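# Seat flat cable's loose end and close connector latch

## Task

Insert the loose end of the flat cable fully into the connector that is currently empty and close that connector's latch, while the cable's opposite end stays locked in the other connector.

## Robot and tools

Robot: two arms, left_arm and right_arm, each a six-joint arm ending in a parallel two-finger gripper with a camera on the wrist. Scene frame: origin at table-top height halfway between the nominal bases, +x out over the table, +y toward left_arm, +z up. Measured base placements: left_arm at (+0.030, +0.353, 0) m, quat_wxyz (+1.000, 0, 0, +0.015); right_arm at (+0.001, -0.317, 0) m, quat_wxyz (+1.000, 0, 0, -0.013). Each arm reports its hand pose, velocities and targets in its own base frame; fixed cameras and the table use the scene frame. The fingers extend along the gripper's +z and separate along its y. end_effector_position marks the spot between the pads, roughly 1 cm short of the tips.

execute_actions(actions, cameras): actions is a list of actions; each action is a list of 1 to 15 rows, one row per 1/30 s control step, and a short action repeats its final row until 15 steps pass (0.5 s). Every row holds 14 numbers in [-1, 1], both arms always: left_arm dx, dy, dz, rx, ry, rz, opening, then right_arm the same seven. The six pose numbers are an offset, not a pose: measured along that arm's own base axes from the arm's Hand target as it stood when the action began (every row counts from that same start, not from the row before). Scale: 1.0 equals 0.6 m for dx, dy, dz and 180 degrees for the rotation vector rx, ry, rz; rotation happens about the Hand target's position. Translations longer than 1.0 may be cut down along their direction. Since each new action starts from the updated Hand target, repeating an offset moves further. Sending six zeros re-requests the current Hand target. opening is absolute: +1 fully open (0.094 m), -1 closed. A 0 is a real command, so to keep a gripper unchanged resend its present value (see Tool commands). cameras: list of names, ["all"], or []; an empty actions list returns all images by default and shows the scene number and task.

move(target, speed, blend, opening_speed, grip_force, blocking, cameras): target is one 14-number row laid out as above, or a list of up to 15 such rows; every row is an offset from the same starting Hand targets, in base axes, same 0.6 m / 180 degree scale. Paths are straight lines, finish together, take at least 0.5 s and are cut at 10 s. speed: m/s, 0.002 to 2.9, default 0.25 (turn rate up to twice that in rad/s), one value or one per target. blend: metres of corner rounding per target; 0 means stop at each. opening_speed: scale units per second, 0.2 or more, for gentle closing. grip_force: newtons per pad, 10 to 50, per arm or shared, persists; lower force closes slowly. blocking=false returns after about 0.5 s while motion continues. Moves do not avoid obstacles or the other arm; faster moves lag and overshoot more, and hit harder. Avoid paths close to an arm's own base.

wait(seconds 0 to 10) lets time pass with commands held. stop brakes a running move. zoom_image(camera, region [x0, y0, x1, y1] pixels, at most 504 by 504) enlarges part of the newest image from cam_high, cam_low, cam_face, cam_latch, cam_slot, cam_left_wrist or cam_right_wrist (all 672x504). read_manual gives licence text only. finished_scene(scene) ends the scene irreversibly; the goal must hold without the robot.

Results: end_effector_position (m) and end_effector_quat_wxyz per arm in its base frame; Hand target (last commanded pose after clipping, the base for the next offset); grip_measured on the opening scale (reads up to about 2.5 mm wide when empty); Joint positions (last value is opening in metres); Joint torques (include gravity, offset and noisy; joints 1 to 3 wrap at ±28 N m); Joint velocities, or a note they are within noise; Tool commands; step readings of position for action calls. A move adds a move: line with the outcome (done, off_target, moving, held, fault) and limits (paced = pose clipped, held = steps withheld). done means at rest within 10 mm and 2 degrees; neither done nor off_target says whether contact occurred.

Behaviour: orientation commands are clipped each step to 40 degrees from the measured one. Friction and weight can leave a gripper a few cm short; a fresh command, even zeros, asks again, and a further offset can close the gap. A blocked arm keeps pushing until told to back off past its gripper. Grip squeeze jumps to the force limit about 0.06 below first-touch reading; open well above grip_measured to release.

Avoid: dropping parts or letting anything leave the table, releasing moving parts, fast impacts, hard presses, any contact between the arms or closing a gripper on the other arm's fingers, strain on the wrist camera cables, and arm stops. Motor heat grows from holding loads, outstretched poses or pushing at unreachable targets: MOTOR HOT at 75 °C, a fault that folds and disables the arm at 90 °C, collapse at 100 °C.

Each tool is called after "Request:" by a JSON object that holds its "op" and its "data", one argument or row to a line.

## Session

Request:
{"op": "execute_actions", "data": {
  "actions": []
}}

Scene clock: 0.00 s.
left_arm: end_effector_position=(+0.4613, +0.0654, +0.3473) grip_measured=+1.000 end_effector_quat_wxyz=(+0.519, -0.215, +0.826, +0.044) | right_arm: end_effector_position=(+0.3906, -0.0269, +0.2405) grip_measured=+1.000 end_effector_quat_wxyz=(+0.520, +0.128, +0.840, -0.090)
Joint positions: left_arm=[0.035 1.531 1.617 -0.581 -0.271 -0.313 0.094] | right_arm=[0.098 1.201 0.918 -0.213 0.374 0.175 0.094]
Joint velocities: within noise
Joint torques (N m): no reading
Heat: left arm: 40 °C; right arm: 34 °C.
Hand target: left_arm +0.4595, +0.0659, +0.3584; +0.530, -0.216, +0.819, +0.043 | right_arm +0.3893, -0.0275, +0.2423; +0.520, +0.128, +0.840, -0.091
Tool commands: left_gripper/opening=+1.0 right_gripper/opening=+1.0

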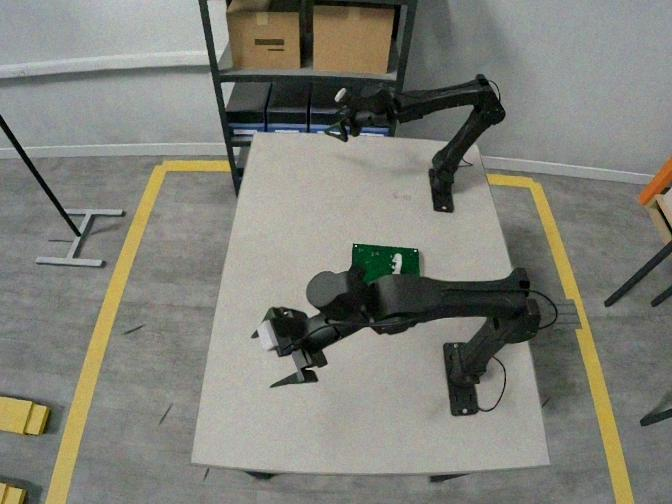

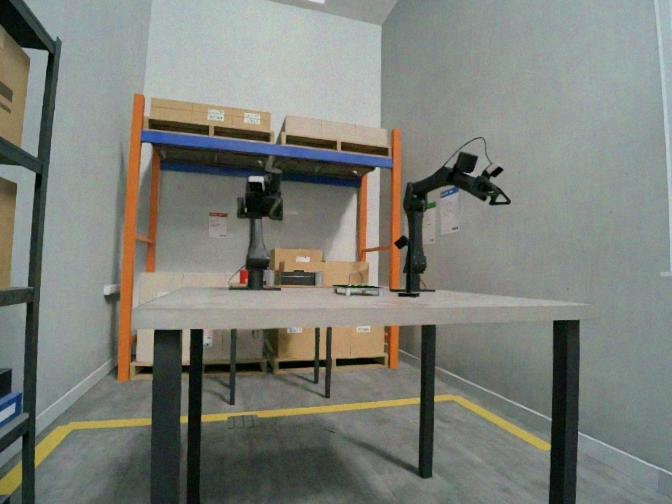

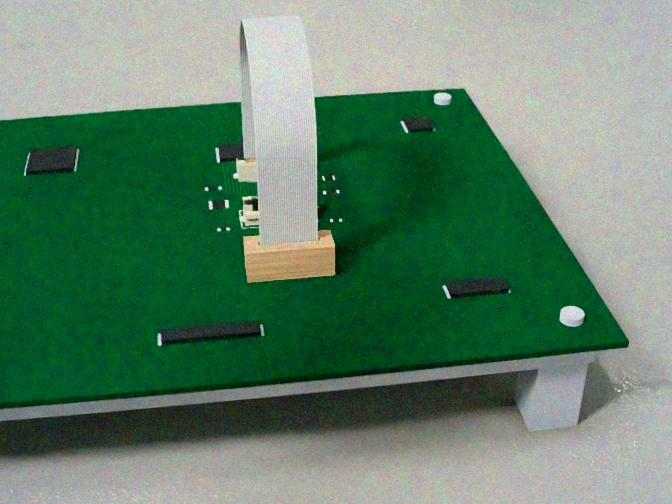

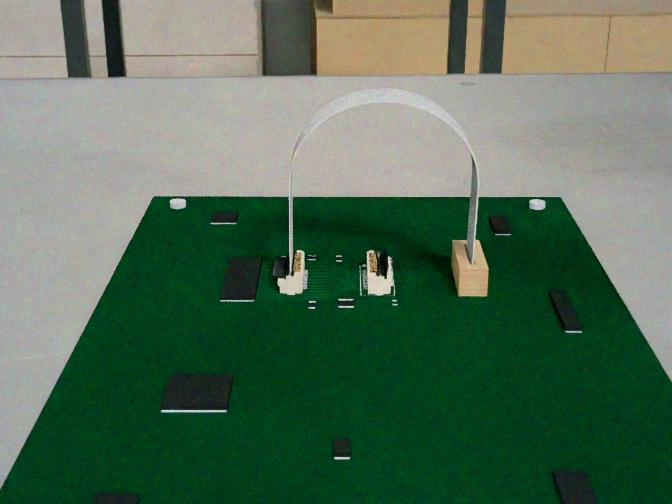

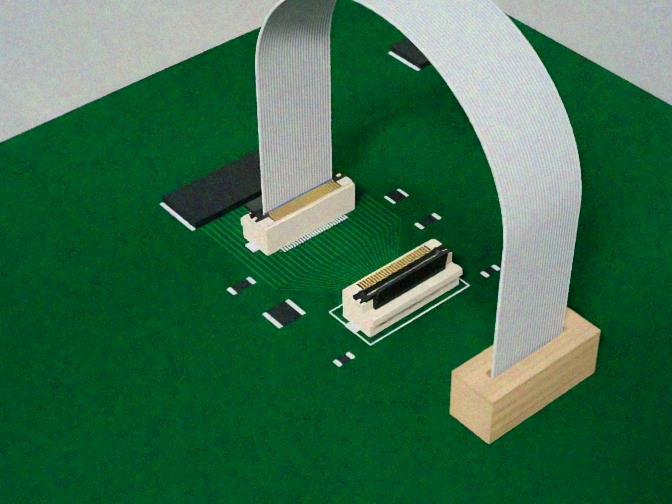

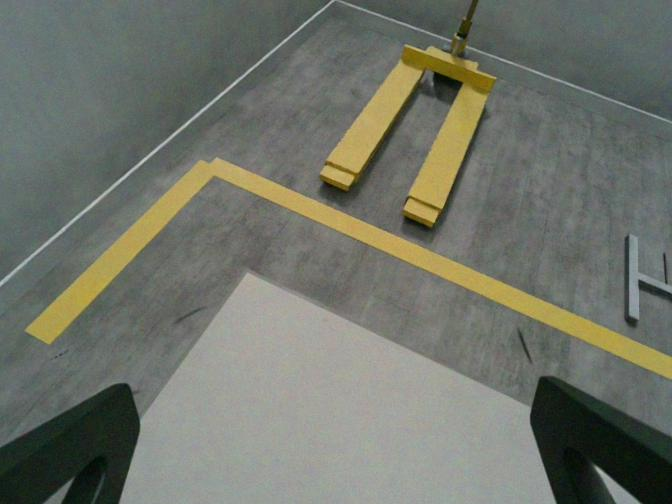

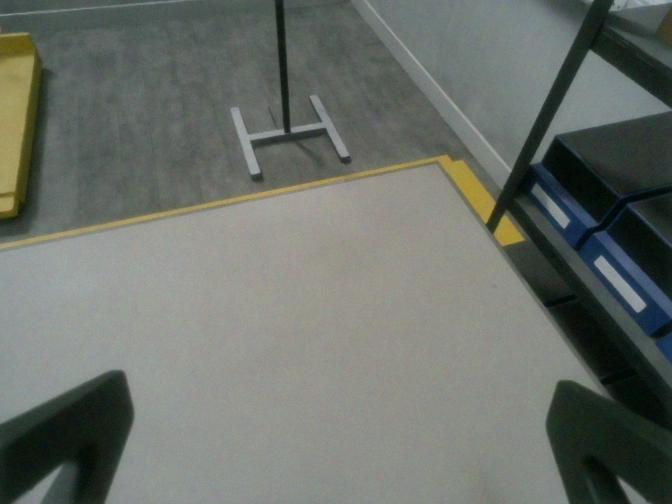

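Request:
{"op": "move", "data": {
  "target": [
    [0,0,0,0,0,0,1,-0.4488,0.5958,0.02,0.0095,0.0193,0.0903,1],
    [0,0,0,0,0,0,1,-0.4488,0.6208,-0.17,0.0095,0.0193,0.0903,1]
  ],
  "speed": 0.2,
  "blend": [0.03,0],
  "cameras": ["cam_right_wrist","cam_high"]
}}

Scene clock: 42.13 s.
left_arm: end_effector_position=(+0.4613, +0.0654, +0.3473) grip_measured=+1.000 end_effector_quat_wxyz=(+0.519, -0.215, +0.826, +0.044) | right_arm: end_effector_position=(+0.1184, +0.3462, +0.1454) grip_measured=+1.000 end_effector_quat_wxyz=(+0.493, +0.018, +0.870, -0.003)
Joint positions: left_arm=[0.035 1.531 1.617 -0.581 -0.271 -0.313 0.094] | right_arm=[1.671 1.963 1.499 -1.315 1.018 1.83 0.094]
Joint torques (N m): left_arm=[-0.01 -7.47 6.42 1.9 -0.11 -0.02] | right_arm=[-0.06 -8.94 5.16 0.18 0.6 -0.04]
Heat: left arm: 41 °C; right arm: 34 °C.
Hand target: left_arm +0.4595, +0.0659, +0.3584; +0.530, -0.216, +0.819, +0.043 | right_arm +0.1199, +0.3450, +0.1402; +0.500, +0.013, +0.866, -0.008
Off the commanded pose: left_arm 0.011 m, 2 deg | right_arm 0.005 m, 1 deg.
move: off_target (left_arm)
Images, in order (width x height): cam_high 672x504, cam_right_wrist 672x504.

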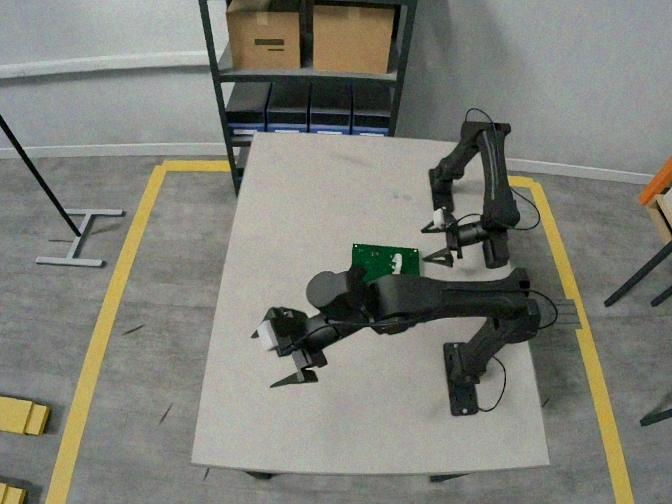

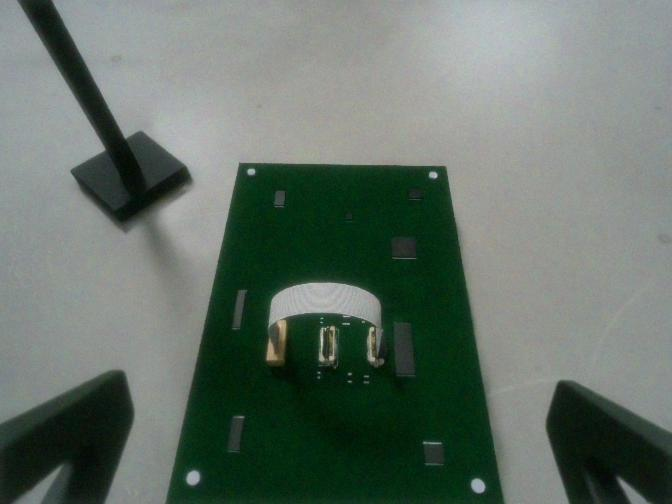

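Request:
{"op": "zoom_image", "data": {
  "camera": "cam_right_wrist",
  "region": [240, 260, 440, 400]
}}

Scaled by 2.520 from the camera's 672x504 image, which has a finer 960x720 frame.

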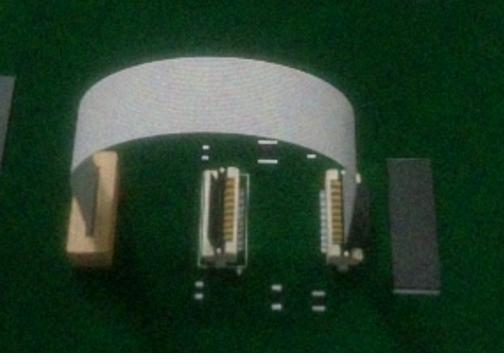

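Request:
{"op": "move", "data": {
  "target": [0,0,0,0,0,0,1,0.03,0.04,-0.105,0,0,0,-0.5],
  "speed": 0.12,
  "grip_force": 20,
  "cameras": ["cam_right_wrist","cam_latch","cam_face"]
}}

Scene clock: 102.47 s.
left_arm: end_effector_position=(+0.4613, +0.0654, +0.3473) grip_measured=+1.000 end_effector_quat_wxyz=(+0.519, -0.215, +0.826, +0.044) | right_arm: end_effector_position=(+0.1340, +0.3736, +0.0844) grip_measured=-0.497 end_effector_quat_wxyz=(+0.490, +0.021, +0.872, +0.005)
Joint positions: left_arm=[0.035 1.531 1.617 -0.581 -0.271 -0.313 0.094] | right_arm=[1.621 2.095 1.451 -1.033 1.02 1.729 0.024]
Joint velocities: left_arm=[within noise] | right_arm=[0.017 -0.007 -0.002 -0.022 0.051 0.007 -0.004]
Joint torques (N m): left_arm=[-0.02 -7.5 6.42 1.9 -0.11 -0.02] | right_arm=[-0.4 -9.25 4.6 0.32 0.7 -0.03]
Heat: left arm: 42 °C; right arm: 36 °C.
Hand target: left_arm +0.4595, +0.0659, +0.3584; +0.530, -0.216, +0.819, +0.043 | right_arm +0.1379, +0.3690, +0.0774; +0.500, +0.013, +0.866, -0.008
Off the commanded pose: left_arm 0.011 m, 2 deg | right_arm 0.009 m, 2 deg.
grip_force (N): 20, 20
move: moving (right_arm; no rest 5 s after the path's end), off_target (left_arm)
Images, in order (width x height): cam_face 672x504, cam_latch 672x504, cam_right_wrist 672x504.

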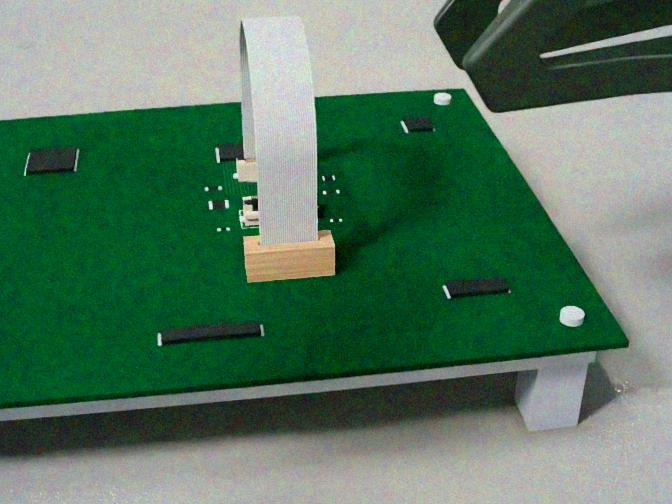

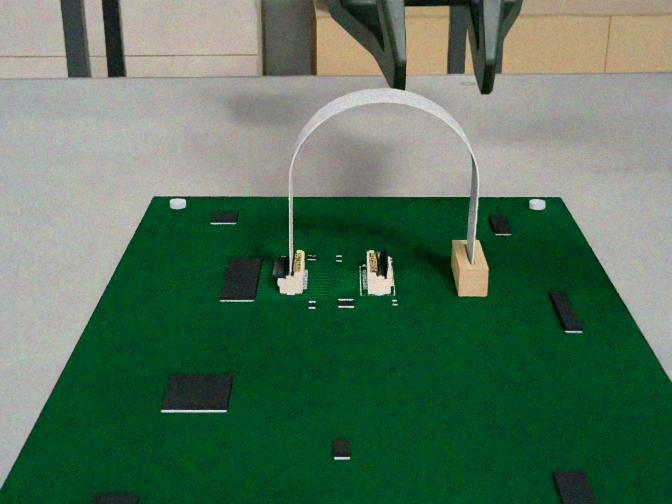

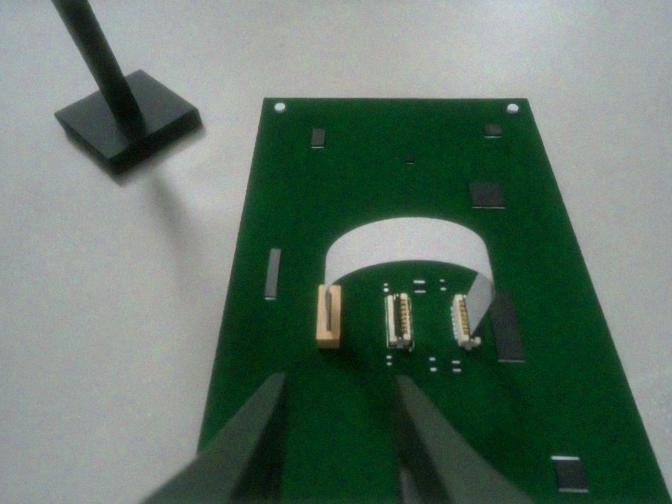

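Request:
{"op": "zoom_image", "data": {
  "camera": "cam_right_wrist",
  "region": [290, 200, 510, 360]
}}

Scaled by 2.291 from the camera's 672x504 image, which has a finer 960x720 frame.

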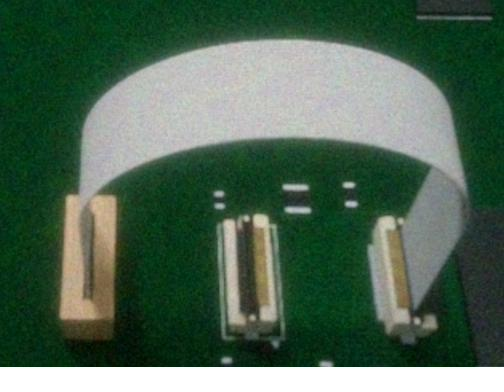

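Request:
{"op": "move", "data": {
  "target": [0,0,0,0,0,0,1,0.043,0.006,-0.028,0,0,0,-0.5],
  "speed": 0.06,
  "cameras": ["cam_right_wrist","cam_latch","cam_face"]
}}

Request:
{"op": "zoom_image", "data": {
  "camera": "cam_right_wrist",
  "region": [260, 220, 480, 440]
}}

Scene clock: 136.30 s.
left_arm: end_effector_position=(+0.4613, +0.0654, +0.3473) grip_measured=+1.000 end_effector_quat_wxyz=(+0.519, -0.215, +0.826, +0.044) | right_arm: end_effector_position=(+0.1607, +0.3788, +0.0697) grip_measured=-0.498 end_effector_quat_wxyz=(+0.490, +0.023, +0.871, +0.008)
Joint positions: left_arm=[0.035 1.531 1.617 -0.581 -0.271 -0.313 0.094] | right_arm=[1.551 2.102 1.398 -0.851 1.025 1.594 0.024]
Joint torques (N m): left_arm=[-0.01 -7.47 6.43 1.9 -0.11 -0.02] | right_arm=[-0.28 -9.24 4.66 0.52 0.66 -0.03]
Heat: left arm: 43 °C; right arm: 35 °C.
Hand target: left_arm +0.4595, +0.0659, +0.3584; +0.530, -0.216, +0.819, +0.043 | right_arm +0.1637, +0.3726, +0.0606; +0.500, +0.013, +0.866, -0.008
Off the commanded pose: left_arm 0.011 m, 2 deg | right_arm 0.011 m, 2 deg.
grip_force (N): 20, 20
move: off_target (left_arm, right_arm)
Images, in order (width x height): cam_face 672x504, cam_latch 672x504, cam_right_wrist 672x504.

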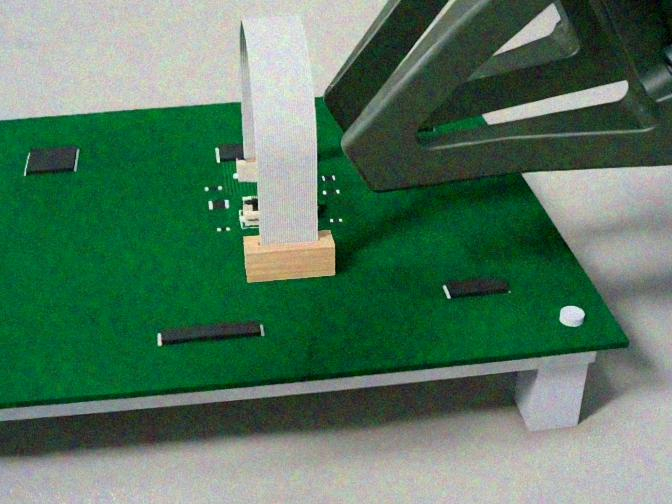

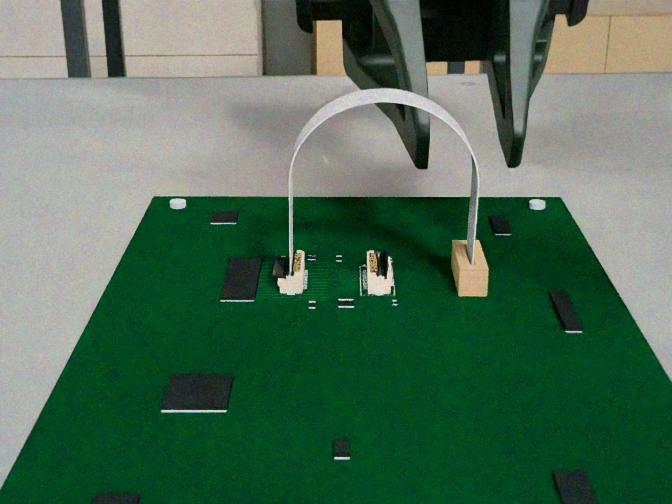

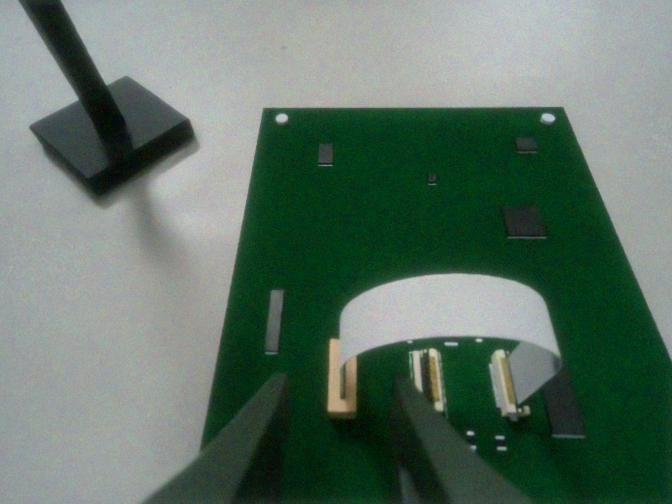

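Scaled by 2.291 from the camera's 672x504 image, which has a finer 960x720 frame.

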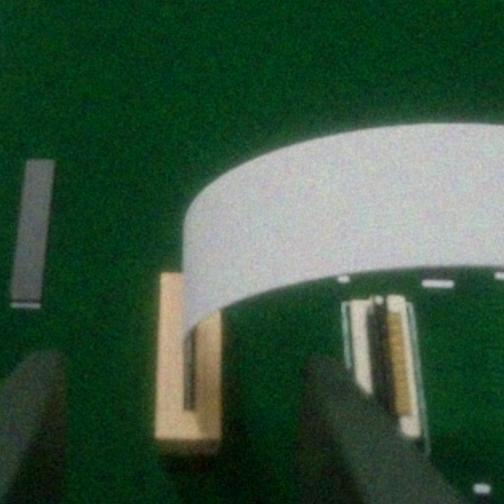

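Request:
{"op": "move", "data": {
  "target": [0,0,0,0,0,0,1,0.022,0.003,-0.026,-0.008,0,0,-0.5],
  "speed": 0.05,
  "cameras": ["cam_right_wrist","cam_latch","cam_face"]
}}

Request:
{"op": "zoom_image", "data": {
  "camera": "cam_right_wrist",
  "region": [260, 280, 480, 500]
}}

Request:
{"op": "zoom_image", "data": {
  "camera": "cam_latch",
  "region": [360, 120, 560, 320]
}}

Scene clock: 157.63 s.
left_arm: end_effector_position=(+0.4613, +0.0654, +0.3473) grip_measured=+1.000 end_effector_quat_wxyz=(+0.519, -0.215, +0.826, +0.044) | right_arm: end_effector_position=(+0.1738, +0.3814, +0.0545) grip_measured=-0.498 end_effector_quat_wxyz=(+0.491, +0.016, +0.871, -0.002)
Joint positions: left_arm=[0.035 1.531 1.617 -0.581 -0.271 -0.313 0.094] | right_arm=[1.517 2.138 1.387 -0.768 1.026 1.525 0.024]
Joint torques (N m): left_arm=[-0.02 -7.47 6.45 1.91 -0.11 -0.02] | right_arm=[-0.31 -9.28 4.62 0.61 0.7 -0.1]
Heat: left arm: 43 °C; right arm: 35 °C.
Hand target: left_arm +0.4595, +0.0659, +0.3584; +0.530, -0.216, +0.819, +0.043 | right_arm +0.1770, +0.3744, +0.0449; +0.500, +0.007, +0.866, -0.019
Off the commanded pose: left_arm 0.011 m, 2 deg | right_arm 0.012 m, 3 deg.
grip_force (N): 20, 20
move: off_target (left_arm, right_arm)
Images, in order (width x height): cam_face 672x504, cam_latch 672x504, cam_right_wrist 672x504.

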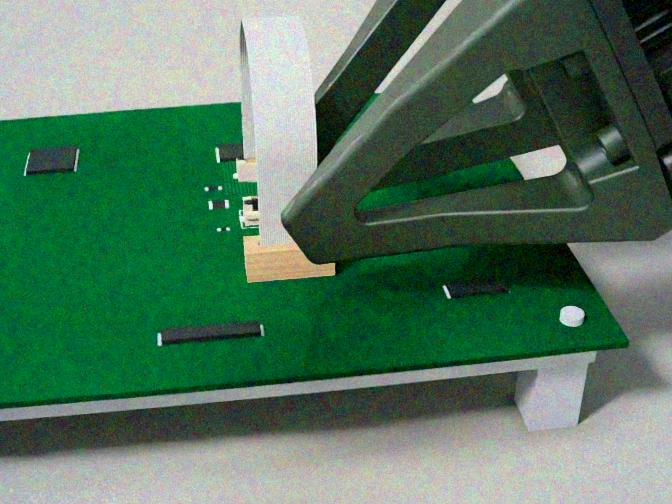

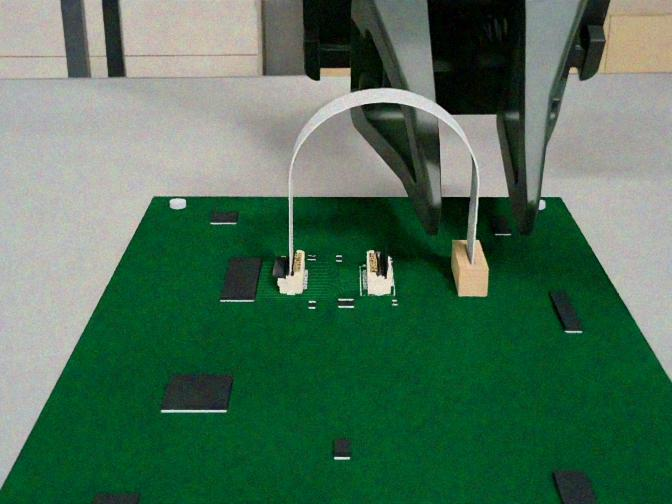

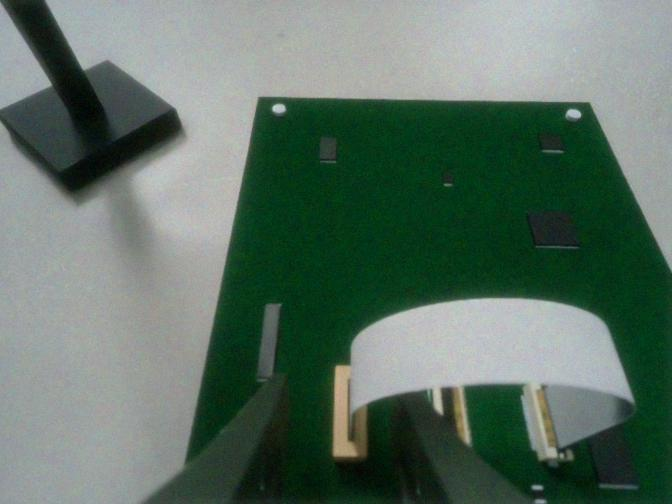

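Scaled by 2.291 from the camera's 672x504 image, which has a finer 960x720 frame.

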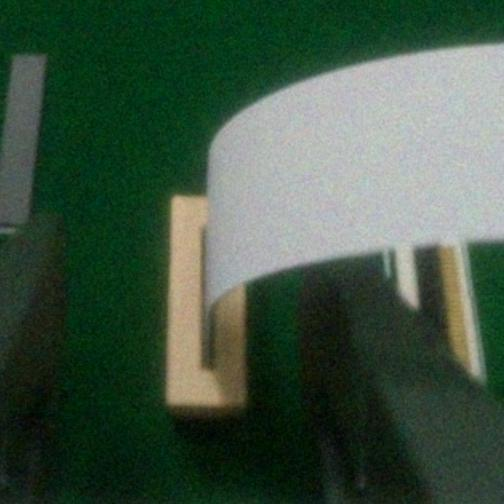

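Scaled by 2.520 from the camera's 672x504 image, which has a finer 960x720 frame.

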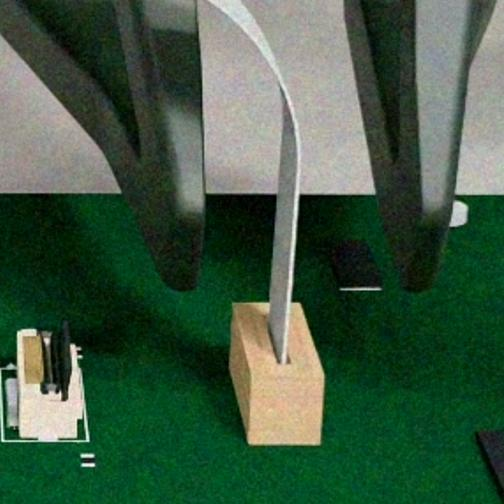

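Request:
{"op": "move", "data": {
  "target": [0,0,0,0,0,0,1,0.0115,-0.0035,0.001,-0.004,0,0,-0.5],
  "speed": 0.04,
  "cameras": ["cam_latch","cam_face"]
}}

Request:
{"op": "zoom_image", "data": {
  "camera": "cam_latch",
  "region": [360, 120, 560, 320]
}}

Request:
{"op": "zoom_image", "data": {
  "camera": "cam_face",
  "region": [200, 130, 360, 290]
}}

Scene clock: 183.80 s.
left_arm: end_effector_position=(+0.4613, +0.0654, +0.3473) grip_measured=+1.000 end_effector_quat_wxyz=(+0.519, -0.215, +0.826, +0.044) | right_arm: end_effector_position=(+0.1803, +0.3793, +0.0527) grip_measured=-0.498 end_effector_quat_wxyz=(+0.491, +0.011, +0.871, -0.009)
Joint positions: left_arm=[0.035 1.531 1.617 -0.581 -0.271 -0.313 0.094] | right_arm=[1.501 2.138 1.378 -0.746 1.026 1.489 0.024]
Joint torques (N m): left_arm=[0.01 -7.49 6.42 1.91 -0.11 -0.02] | right_arm=[-0.51 -9.81 4.52 0.6 0.63 -0.07]
Heat: left arm: 43 °C; right arm: 37 °C.
Hand target: left_arm +0.4595, +0.0659, +0.3584; +0.530, -0.216, +0.819, +0.043 | right_arm +0.1837, +0.3723, +0.0455; +0.500, +0.004, +0.866, -0.025
Off the commanded pose: left_arm 0.011 m, 2 deg | right_arm 0.011 m, 2 deg.
grip_force (N): 20, 20
move: off_target (left_arm, right_arm)
Images, in order (width x height): cam_face 672x504, cam_latch 672x504.

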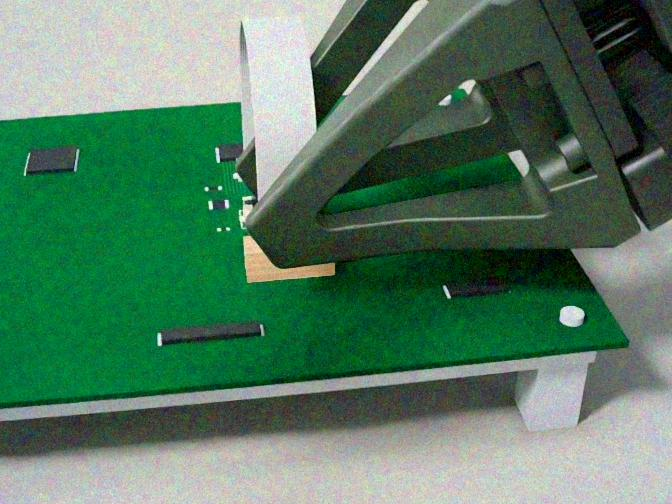

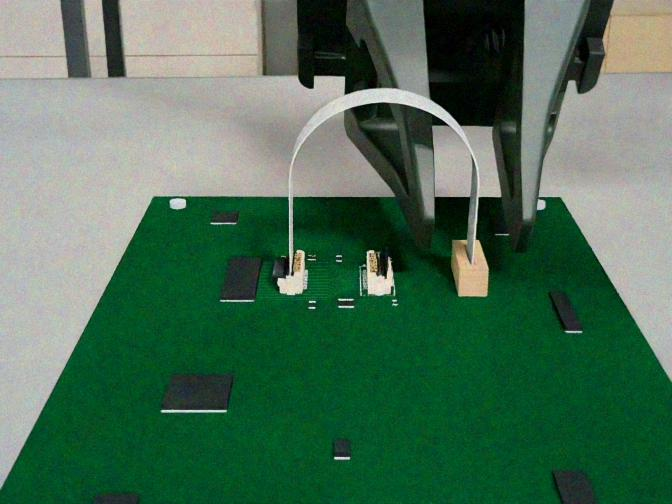

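Scaled by 2.520 from the camera's 672x504 image, which has a finer 960x720 frame.

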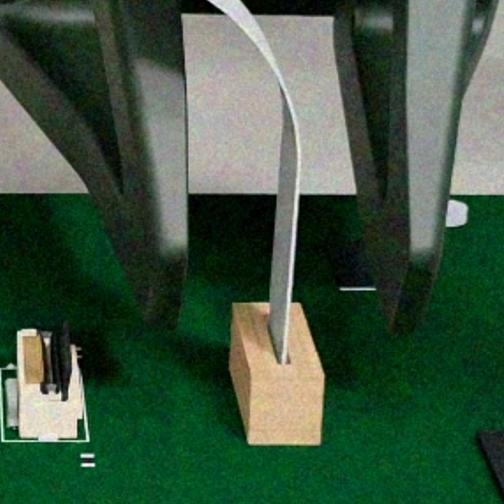

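Scaled by 3.150 from the camera's 672x504 image, which has a finer 960x720 frame.

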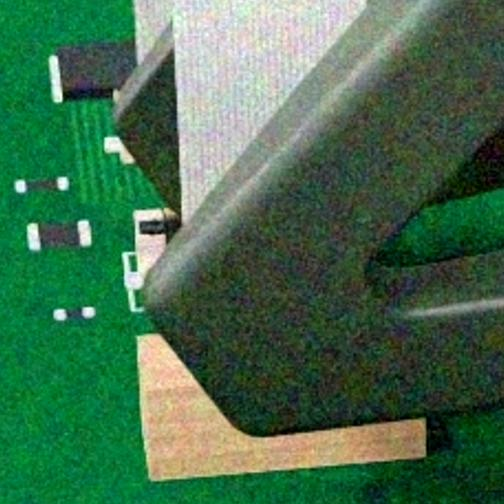

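Request:
{"op": "move", "data": {
  "target": [0,0,0,0,0,0,1,0,0,0,0,0,0,-1],
  "speed": 0.04,
  "opening_speed": 0.25,
  "cameras": ["cam_latch","cam_face"]
}}

Request:
{"op": "zoom_image", "data": {
  "camera": "cam_latch",
  "region": [360, 120, 560, 320]
}}

Request:
{"op": "zoom_image", "data": {
  "camera": "cam_face",
  "region": [200, 130, 360, 290]
}}

Scene clock: 217.00 s.
left_arm: end_effector_position=(+0.4613, +0.0654, +0.3473) grip_measured=+1.000 end_effector_quat_wxyz=(+0.519, -0.215, +0.826, +0.044) | right_arm: end_effector_position=(+0.1804, +0.3795, +0.0529) grip_measured=-0.986 end_effector_quat_wxyz=(+0.492, +0.010, +0.871, -0.009)
Joint positions: left_arm=[0.035 1.531 1.617 -0.581 -0.271 -0.313 0.094] | right_arm=[1.501 2.138 1.378 -0.745 1.027 1.487 0.001]
Joint torques (N m): left_arm=[-0.01 -7.47 6.43 1.9 -0.11 -0.02] | right_arm=[-0.51 -9.8 4.4 0.57 0.67 -0.06]
Heat: left arm: 44 °C; right arm: 37 °C.
Hand target: left_arm +0.4595, +0.0659, +0.3584; +0.530, -0.216, +0.819, +0.043 | right_arm +0.1838, +0.3723, +0.0455; +0.500, +0.004, +0.866, -0.025
Off the commanded pose: left_arm 0.011 m, 2 deg | right_arm 0.011 m, 2 deg.
grip_force (N): 20, 20
move: off_target (left_arm, right_arm)
Images, in order (width x height): cam_face 672x504, cam_latch 672x504.

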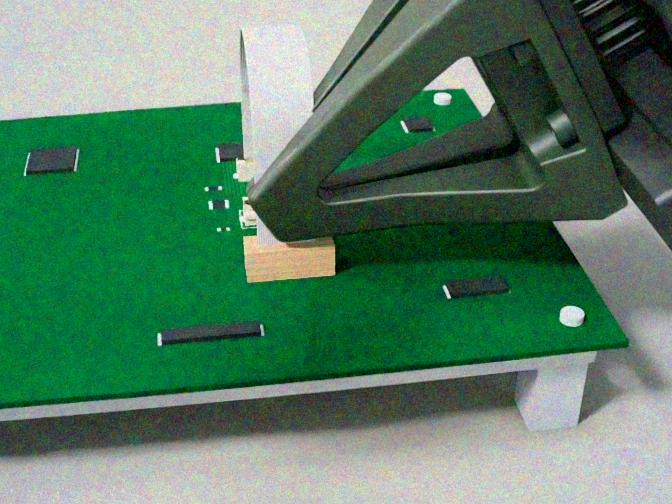

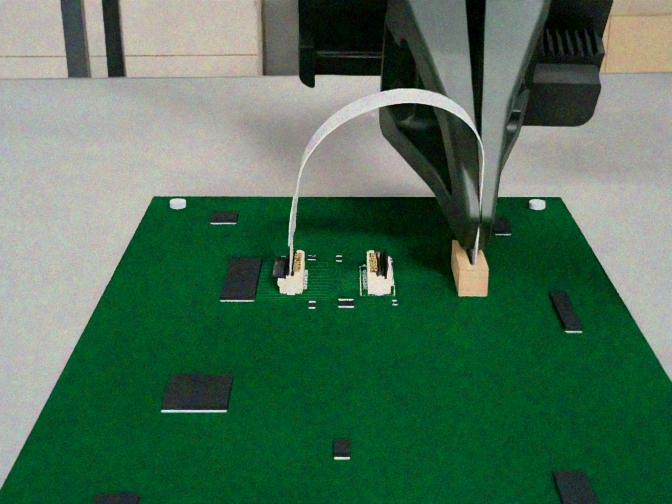

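Scaled by 2.520 from the camera's 672x504 image, which has a finer 960x720 frame.

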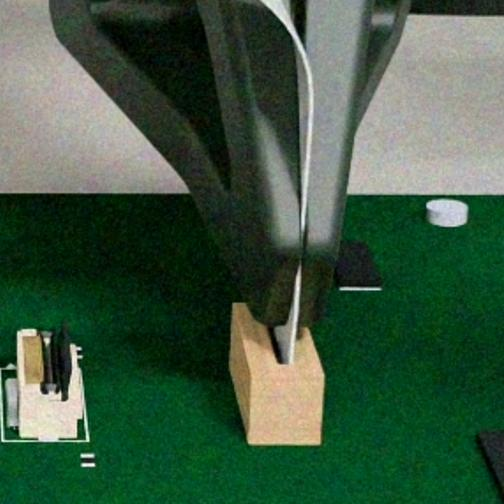

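Scaled by 3.150 from the camera's 672x504 image, which has a finer 960x720 frame.

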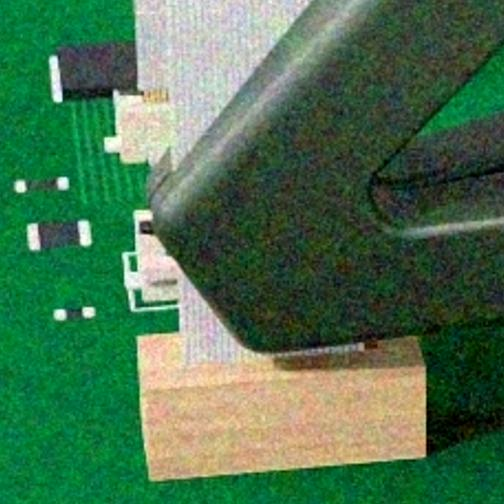

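Request:
{"op": "move", "data": {
  "target": [0,0,0,0,0,0,1,0,0,0.035,0.004,0,0,-1],
  "speed": 0.04,
  "cameras": ["cam_latch","cam_face"]
}}

Request:
{"op": "zoom_image", "data": {
  "camera": "cam_latch",
  "region": [360, 120, 560, 320]
}}

Scene clock: 227.73 s.
left_arm: end_effector_position=(+0.4613, +0.0654, +0.3473) grip_measured=+1.000 end_effector_quat_wxyz=(+0.519, -0.215, +0.826, +0.044) | right_arm: end_effector_position=(+0.1803, +0.3778, +0.0528) grip_measured=-0.986 end_effector_quat_wxyz=(+0.492, +0.007, +0.871, -0.014)
Joint positions: left_arm=[0.035 1.531 1.617 -0.581 -0.271 -0.313 0.094] | right_arm=[1.501 2.138 1.378 -0.756 1.027 1.486 0.001]
Joint torques (N m): left_arm=[0.01 -7.5 6.46 1.9 -0.11 -0.02] | right_arm=[-0.59 -14.02 6.09 0.14 0.68 -0.06]
Heat: left arm: 44 °C; right arm: 38 °C.
Hand target: left_arm +0.4595, +0.0659, +0.3584; +0.530, -0.216, +0.819, +0.043 | right_arm +0.1837, +0.3723, +0.0665; +0.500, +0.007, +0.866, -0.019
Off the commanded pose: left_arm 0.011 m, 2 deg | right_arm 0.015 m, 1 deg.
grip_force (N): 20, 20
move: off_target (left_arm, right_arm)
Images, in order (width x height): cam_face 672x504, cam_latch 672x504.

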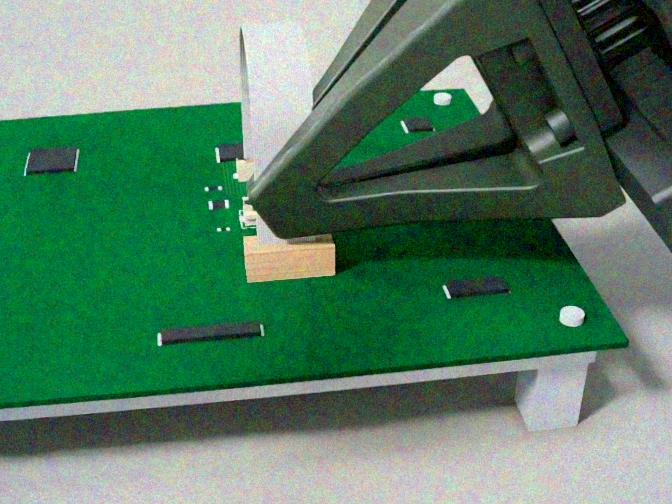

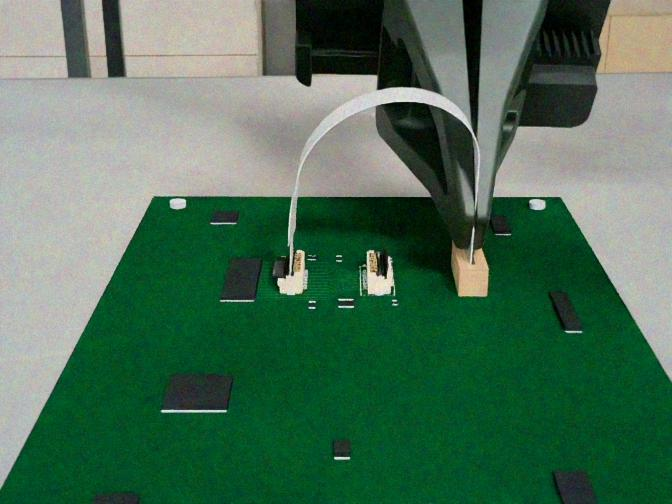

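Scaled by 2.520 from the camera's 672x504 image, which has a finer 960x720 frame.

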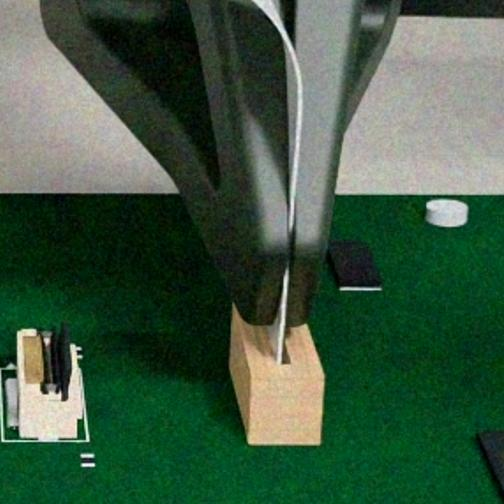

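Request:
{"op": "move", "data": {
  "target": [0,0,0,0,0,0,1,0,0.002,0.02,0.002,0,0,-1],
  "speed": 0.04,
  "cameras": ["cam_latch","cam_face"]
}}

Request:
{"op": "zoom_image", "data": {
  "camera": "cam_latch",
  "region": [360, 120, 560, 320]
}}

Scene clock: 233.93 s.
left_arm: end_effector_position=(+0.4613, +0.0654, +0.3473) grip_measured=+1.000 end_effector_quat_wxyz=(+0.519, -0.215, +0.826, +0.044) | right_arm: end_effector_position=(+0.1798, +0.3716, +0.0615) grip_measured=-0.986 end_effector_quat_wxyz=(+0.491, +0.001, +0.871, -0.024)
Joint positions: left_arm=[0.035 1.531 1.617 -0.581 -0.271 -0.313 0.094] | right_arm=[1.501 2.113 1.378 -0.803 1.027 1.485 0.001]
Joint torques (N m): left_arm=[-0.01 -7.49 6.43 1.9 -0.11 -0.02] | right_arm=[-0.39 -13.41 8.21 0.22 0.68 -0.04]
Heat: left arm: 44 °C; right arm: 38 °C.
Hand target: left_arm +0.4595, +0.0659, +0.3584; +0.530, -0.216, +0.819, +0.043 | right_arm +0.1837, +0.3735, +0.0785; +0.500, +0.008, +0.866, -0.016
Off the commanded pose: left_arm 0.011 m, 2 deg | right_arm 0.018 m, 2 deg.
grip_force (N): 20, 20
move: off_target (left_arm, right_arm)
Images, in order (width x height): cam_face 672x504, cam_latch 672x504.

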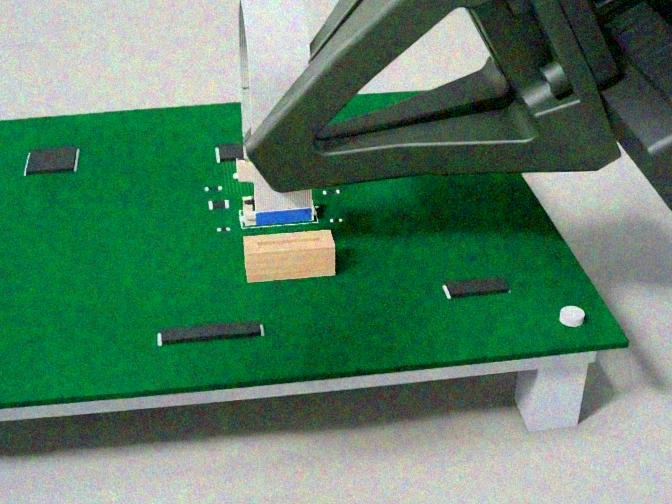

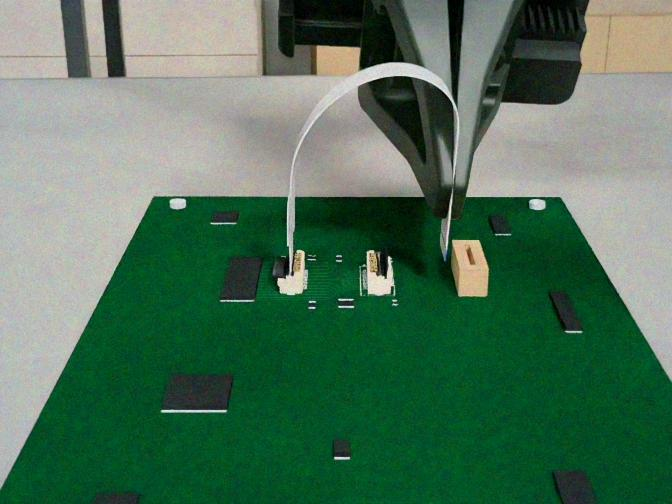

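Scaled by 2.520 from the camera's 672x504 image, which has a finer 960x720 frame.

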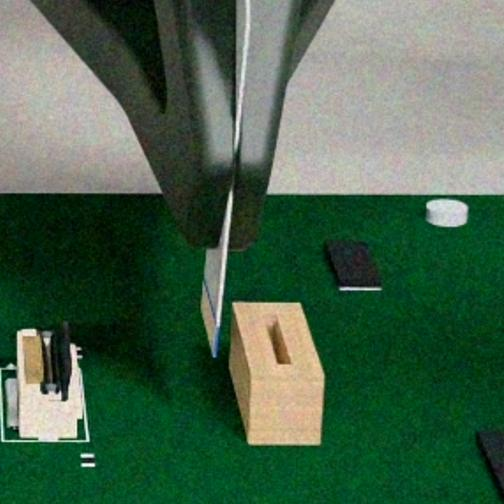

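Request:
{"op": "move", "data": {
  "target": [
    [0,0,0,0,0,0,1,0,-0.005,0.034,0.006,0,0,-1],
    [0,0,0,0,0,0,1,-0.0112,-0.055,0.034,0.006,0,0,-1],
    [0,0,0,0,0,0,1,-0.0012,-0.0417,-0.02,0.006,0,0,-1]
  ],
  "speed": 0.06,
  "blend": [0.005,0.005,0],
  "cameras": ["cam_latch","cam_face","cam_slot"]
}}

Request:
{"op": "zoom_image", "data": {
  "camera": "cam_latch",
  "region": [300, 180, 460, 340]
}}

Request:
{"op": "zoom_image", "data": {
  "camera": "cam_face",
  "region": [200, 110, 360, 270]
}}

Scene clock: 287.10 s.
left_arm: end_effector_position=(+0.4613, +0.0654, +0.3473) grip_measured=+1.000 end_effector_quat_wxyz=(+0.519, -0.215, +0.826, +0.044) | right_arm: end_effector_position=(+0.1791, +0.3556, +0.0750) grip_measured=-0.986 end_effector_quat_wxyz=(+0.492, +0.020, +0.870, +0.009)
Joint positions: left_arm=[0.035 1.531 1.617 -0.581 -0.271 -0.313 0.094] | right_arm=[1.499 1.994 1.251 -0.716 1.025 1.482 0.001]
Joint torques (N m): left_arm=[-0.02 -7.5 6.45 1.9 -0.11 -0.02] | right_arm=[-0.61 -8.24 4.71 0.65 0.63 -0.02]
Heat: left arm: 44 °C; right arm: 37 °C.
Hand target: left_arm +0.4595, +0.0659, +0.3584; +0.530, -0.216, +0.819, +0.043 | right_arm +0.1832, +0.3485, +0.0665; +0.500, +0.013, +0.866, -0.008
Off the commanded pose: left_arm 0.011 m, 2 deg | right_arm 0.012 m, 2 deg.
grip_force (N): 20, 20
move: off_target (left_arm, right_arm)
Images, in order (width x height): cam_face 672x504, cam_latch 672x504, cam_slot 672x504.

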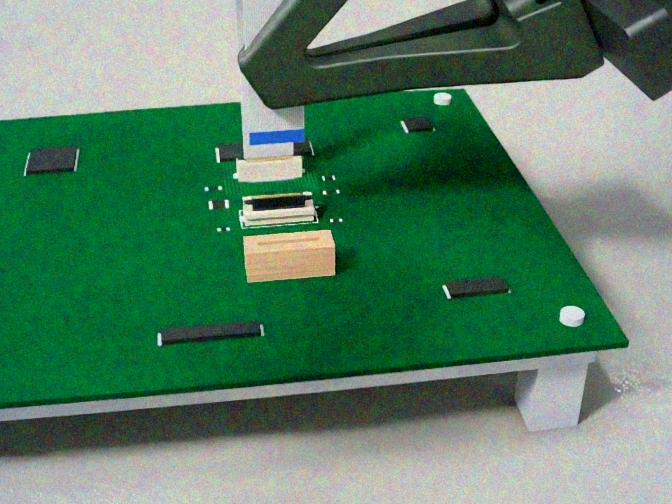

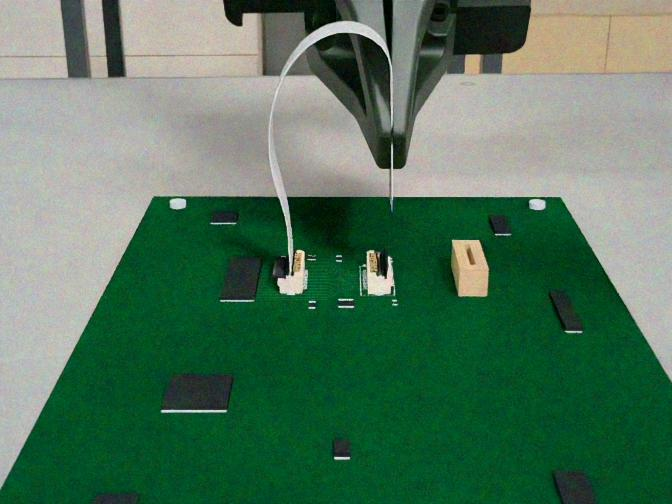

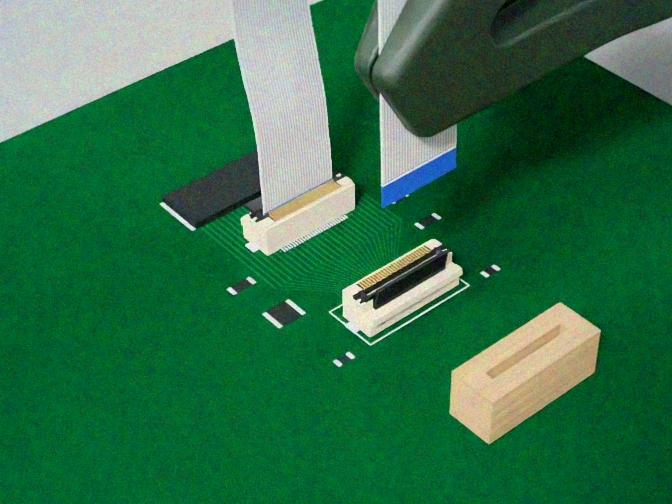

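Scaled by 3.150 from the camera's 672x504 image, which has a finer 960x720 frame.

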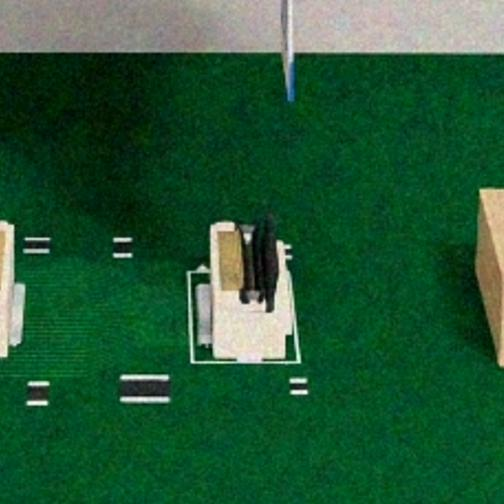

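Scaled by 3.150 from the camera's 672x504 image, which has a finer 960x720 frame.

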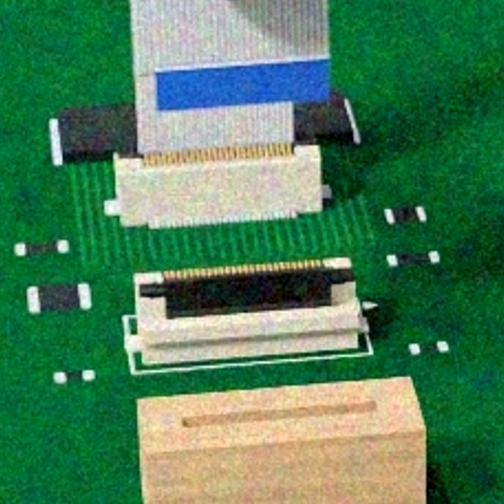

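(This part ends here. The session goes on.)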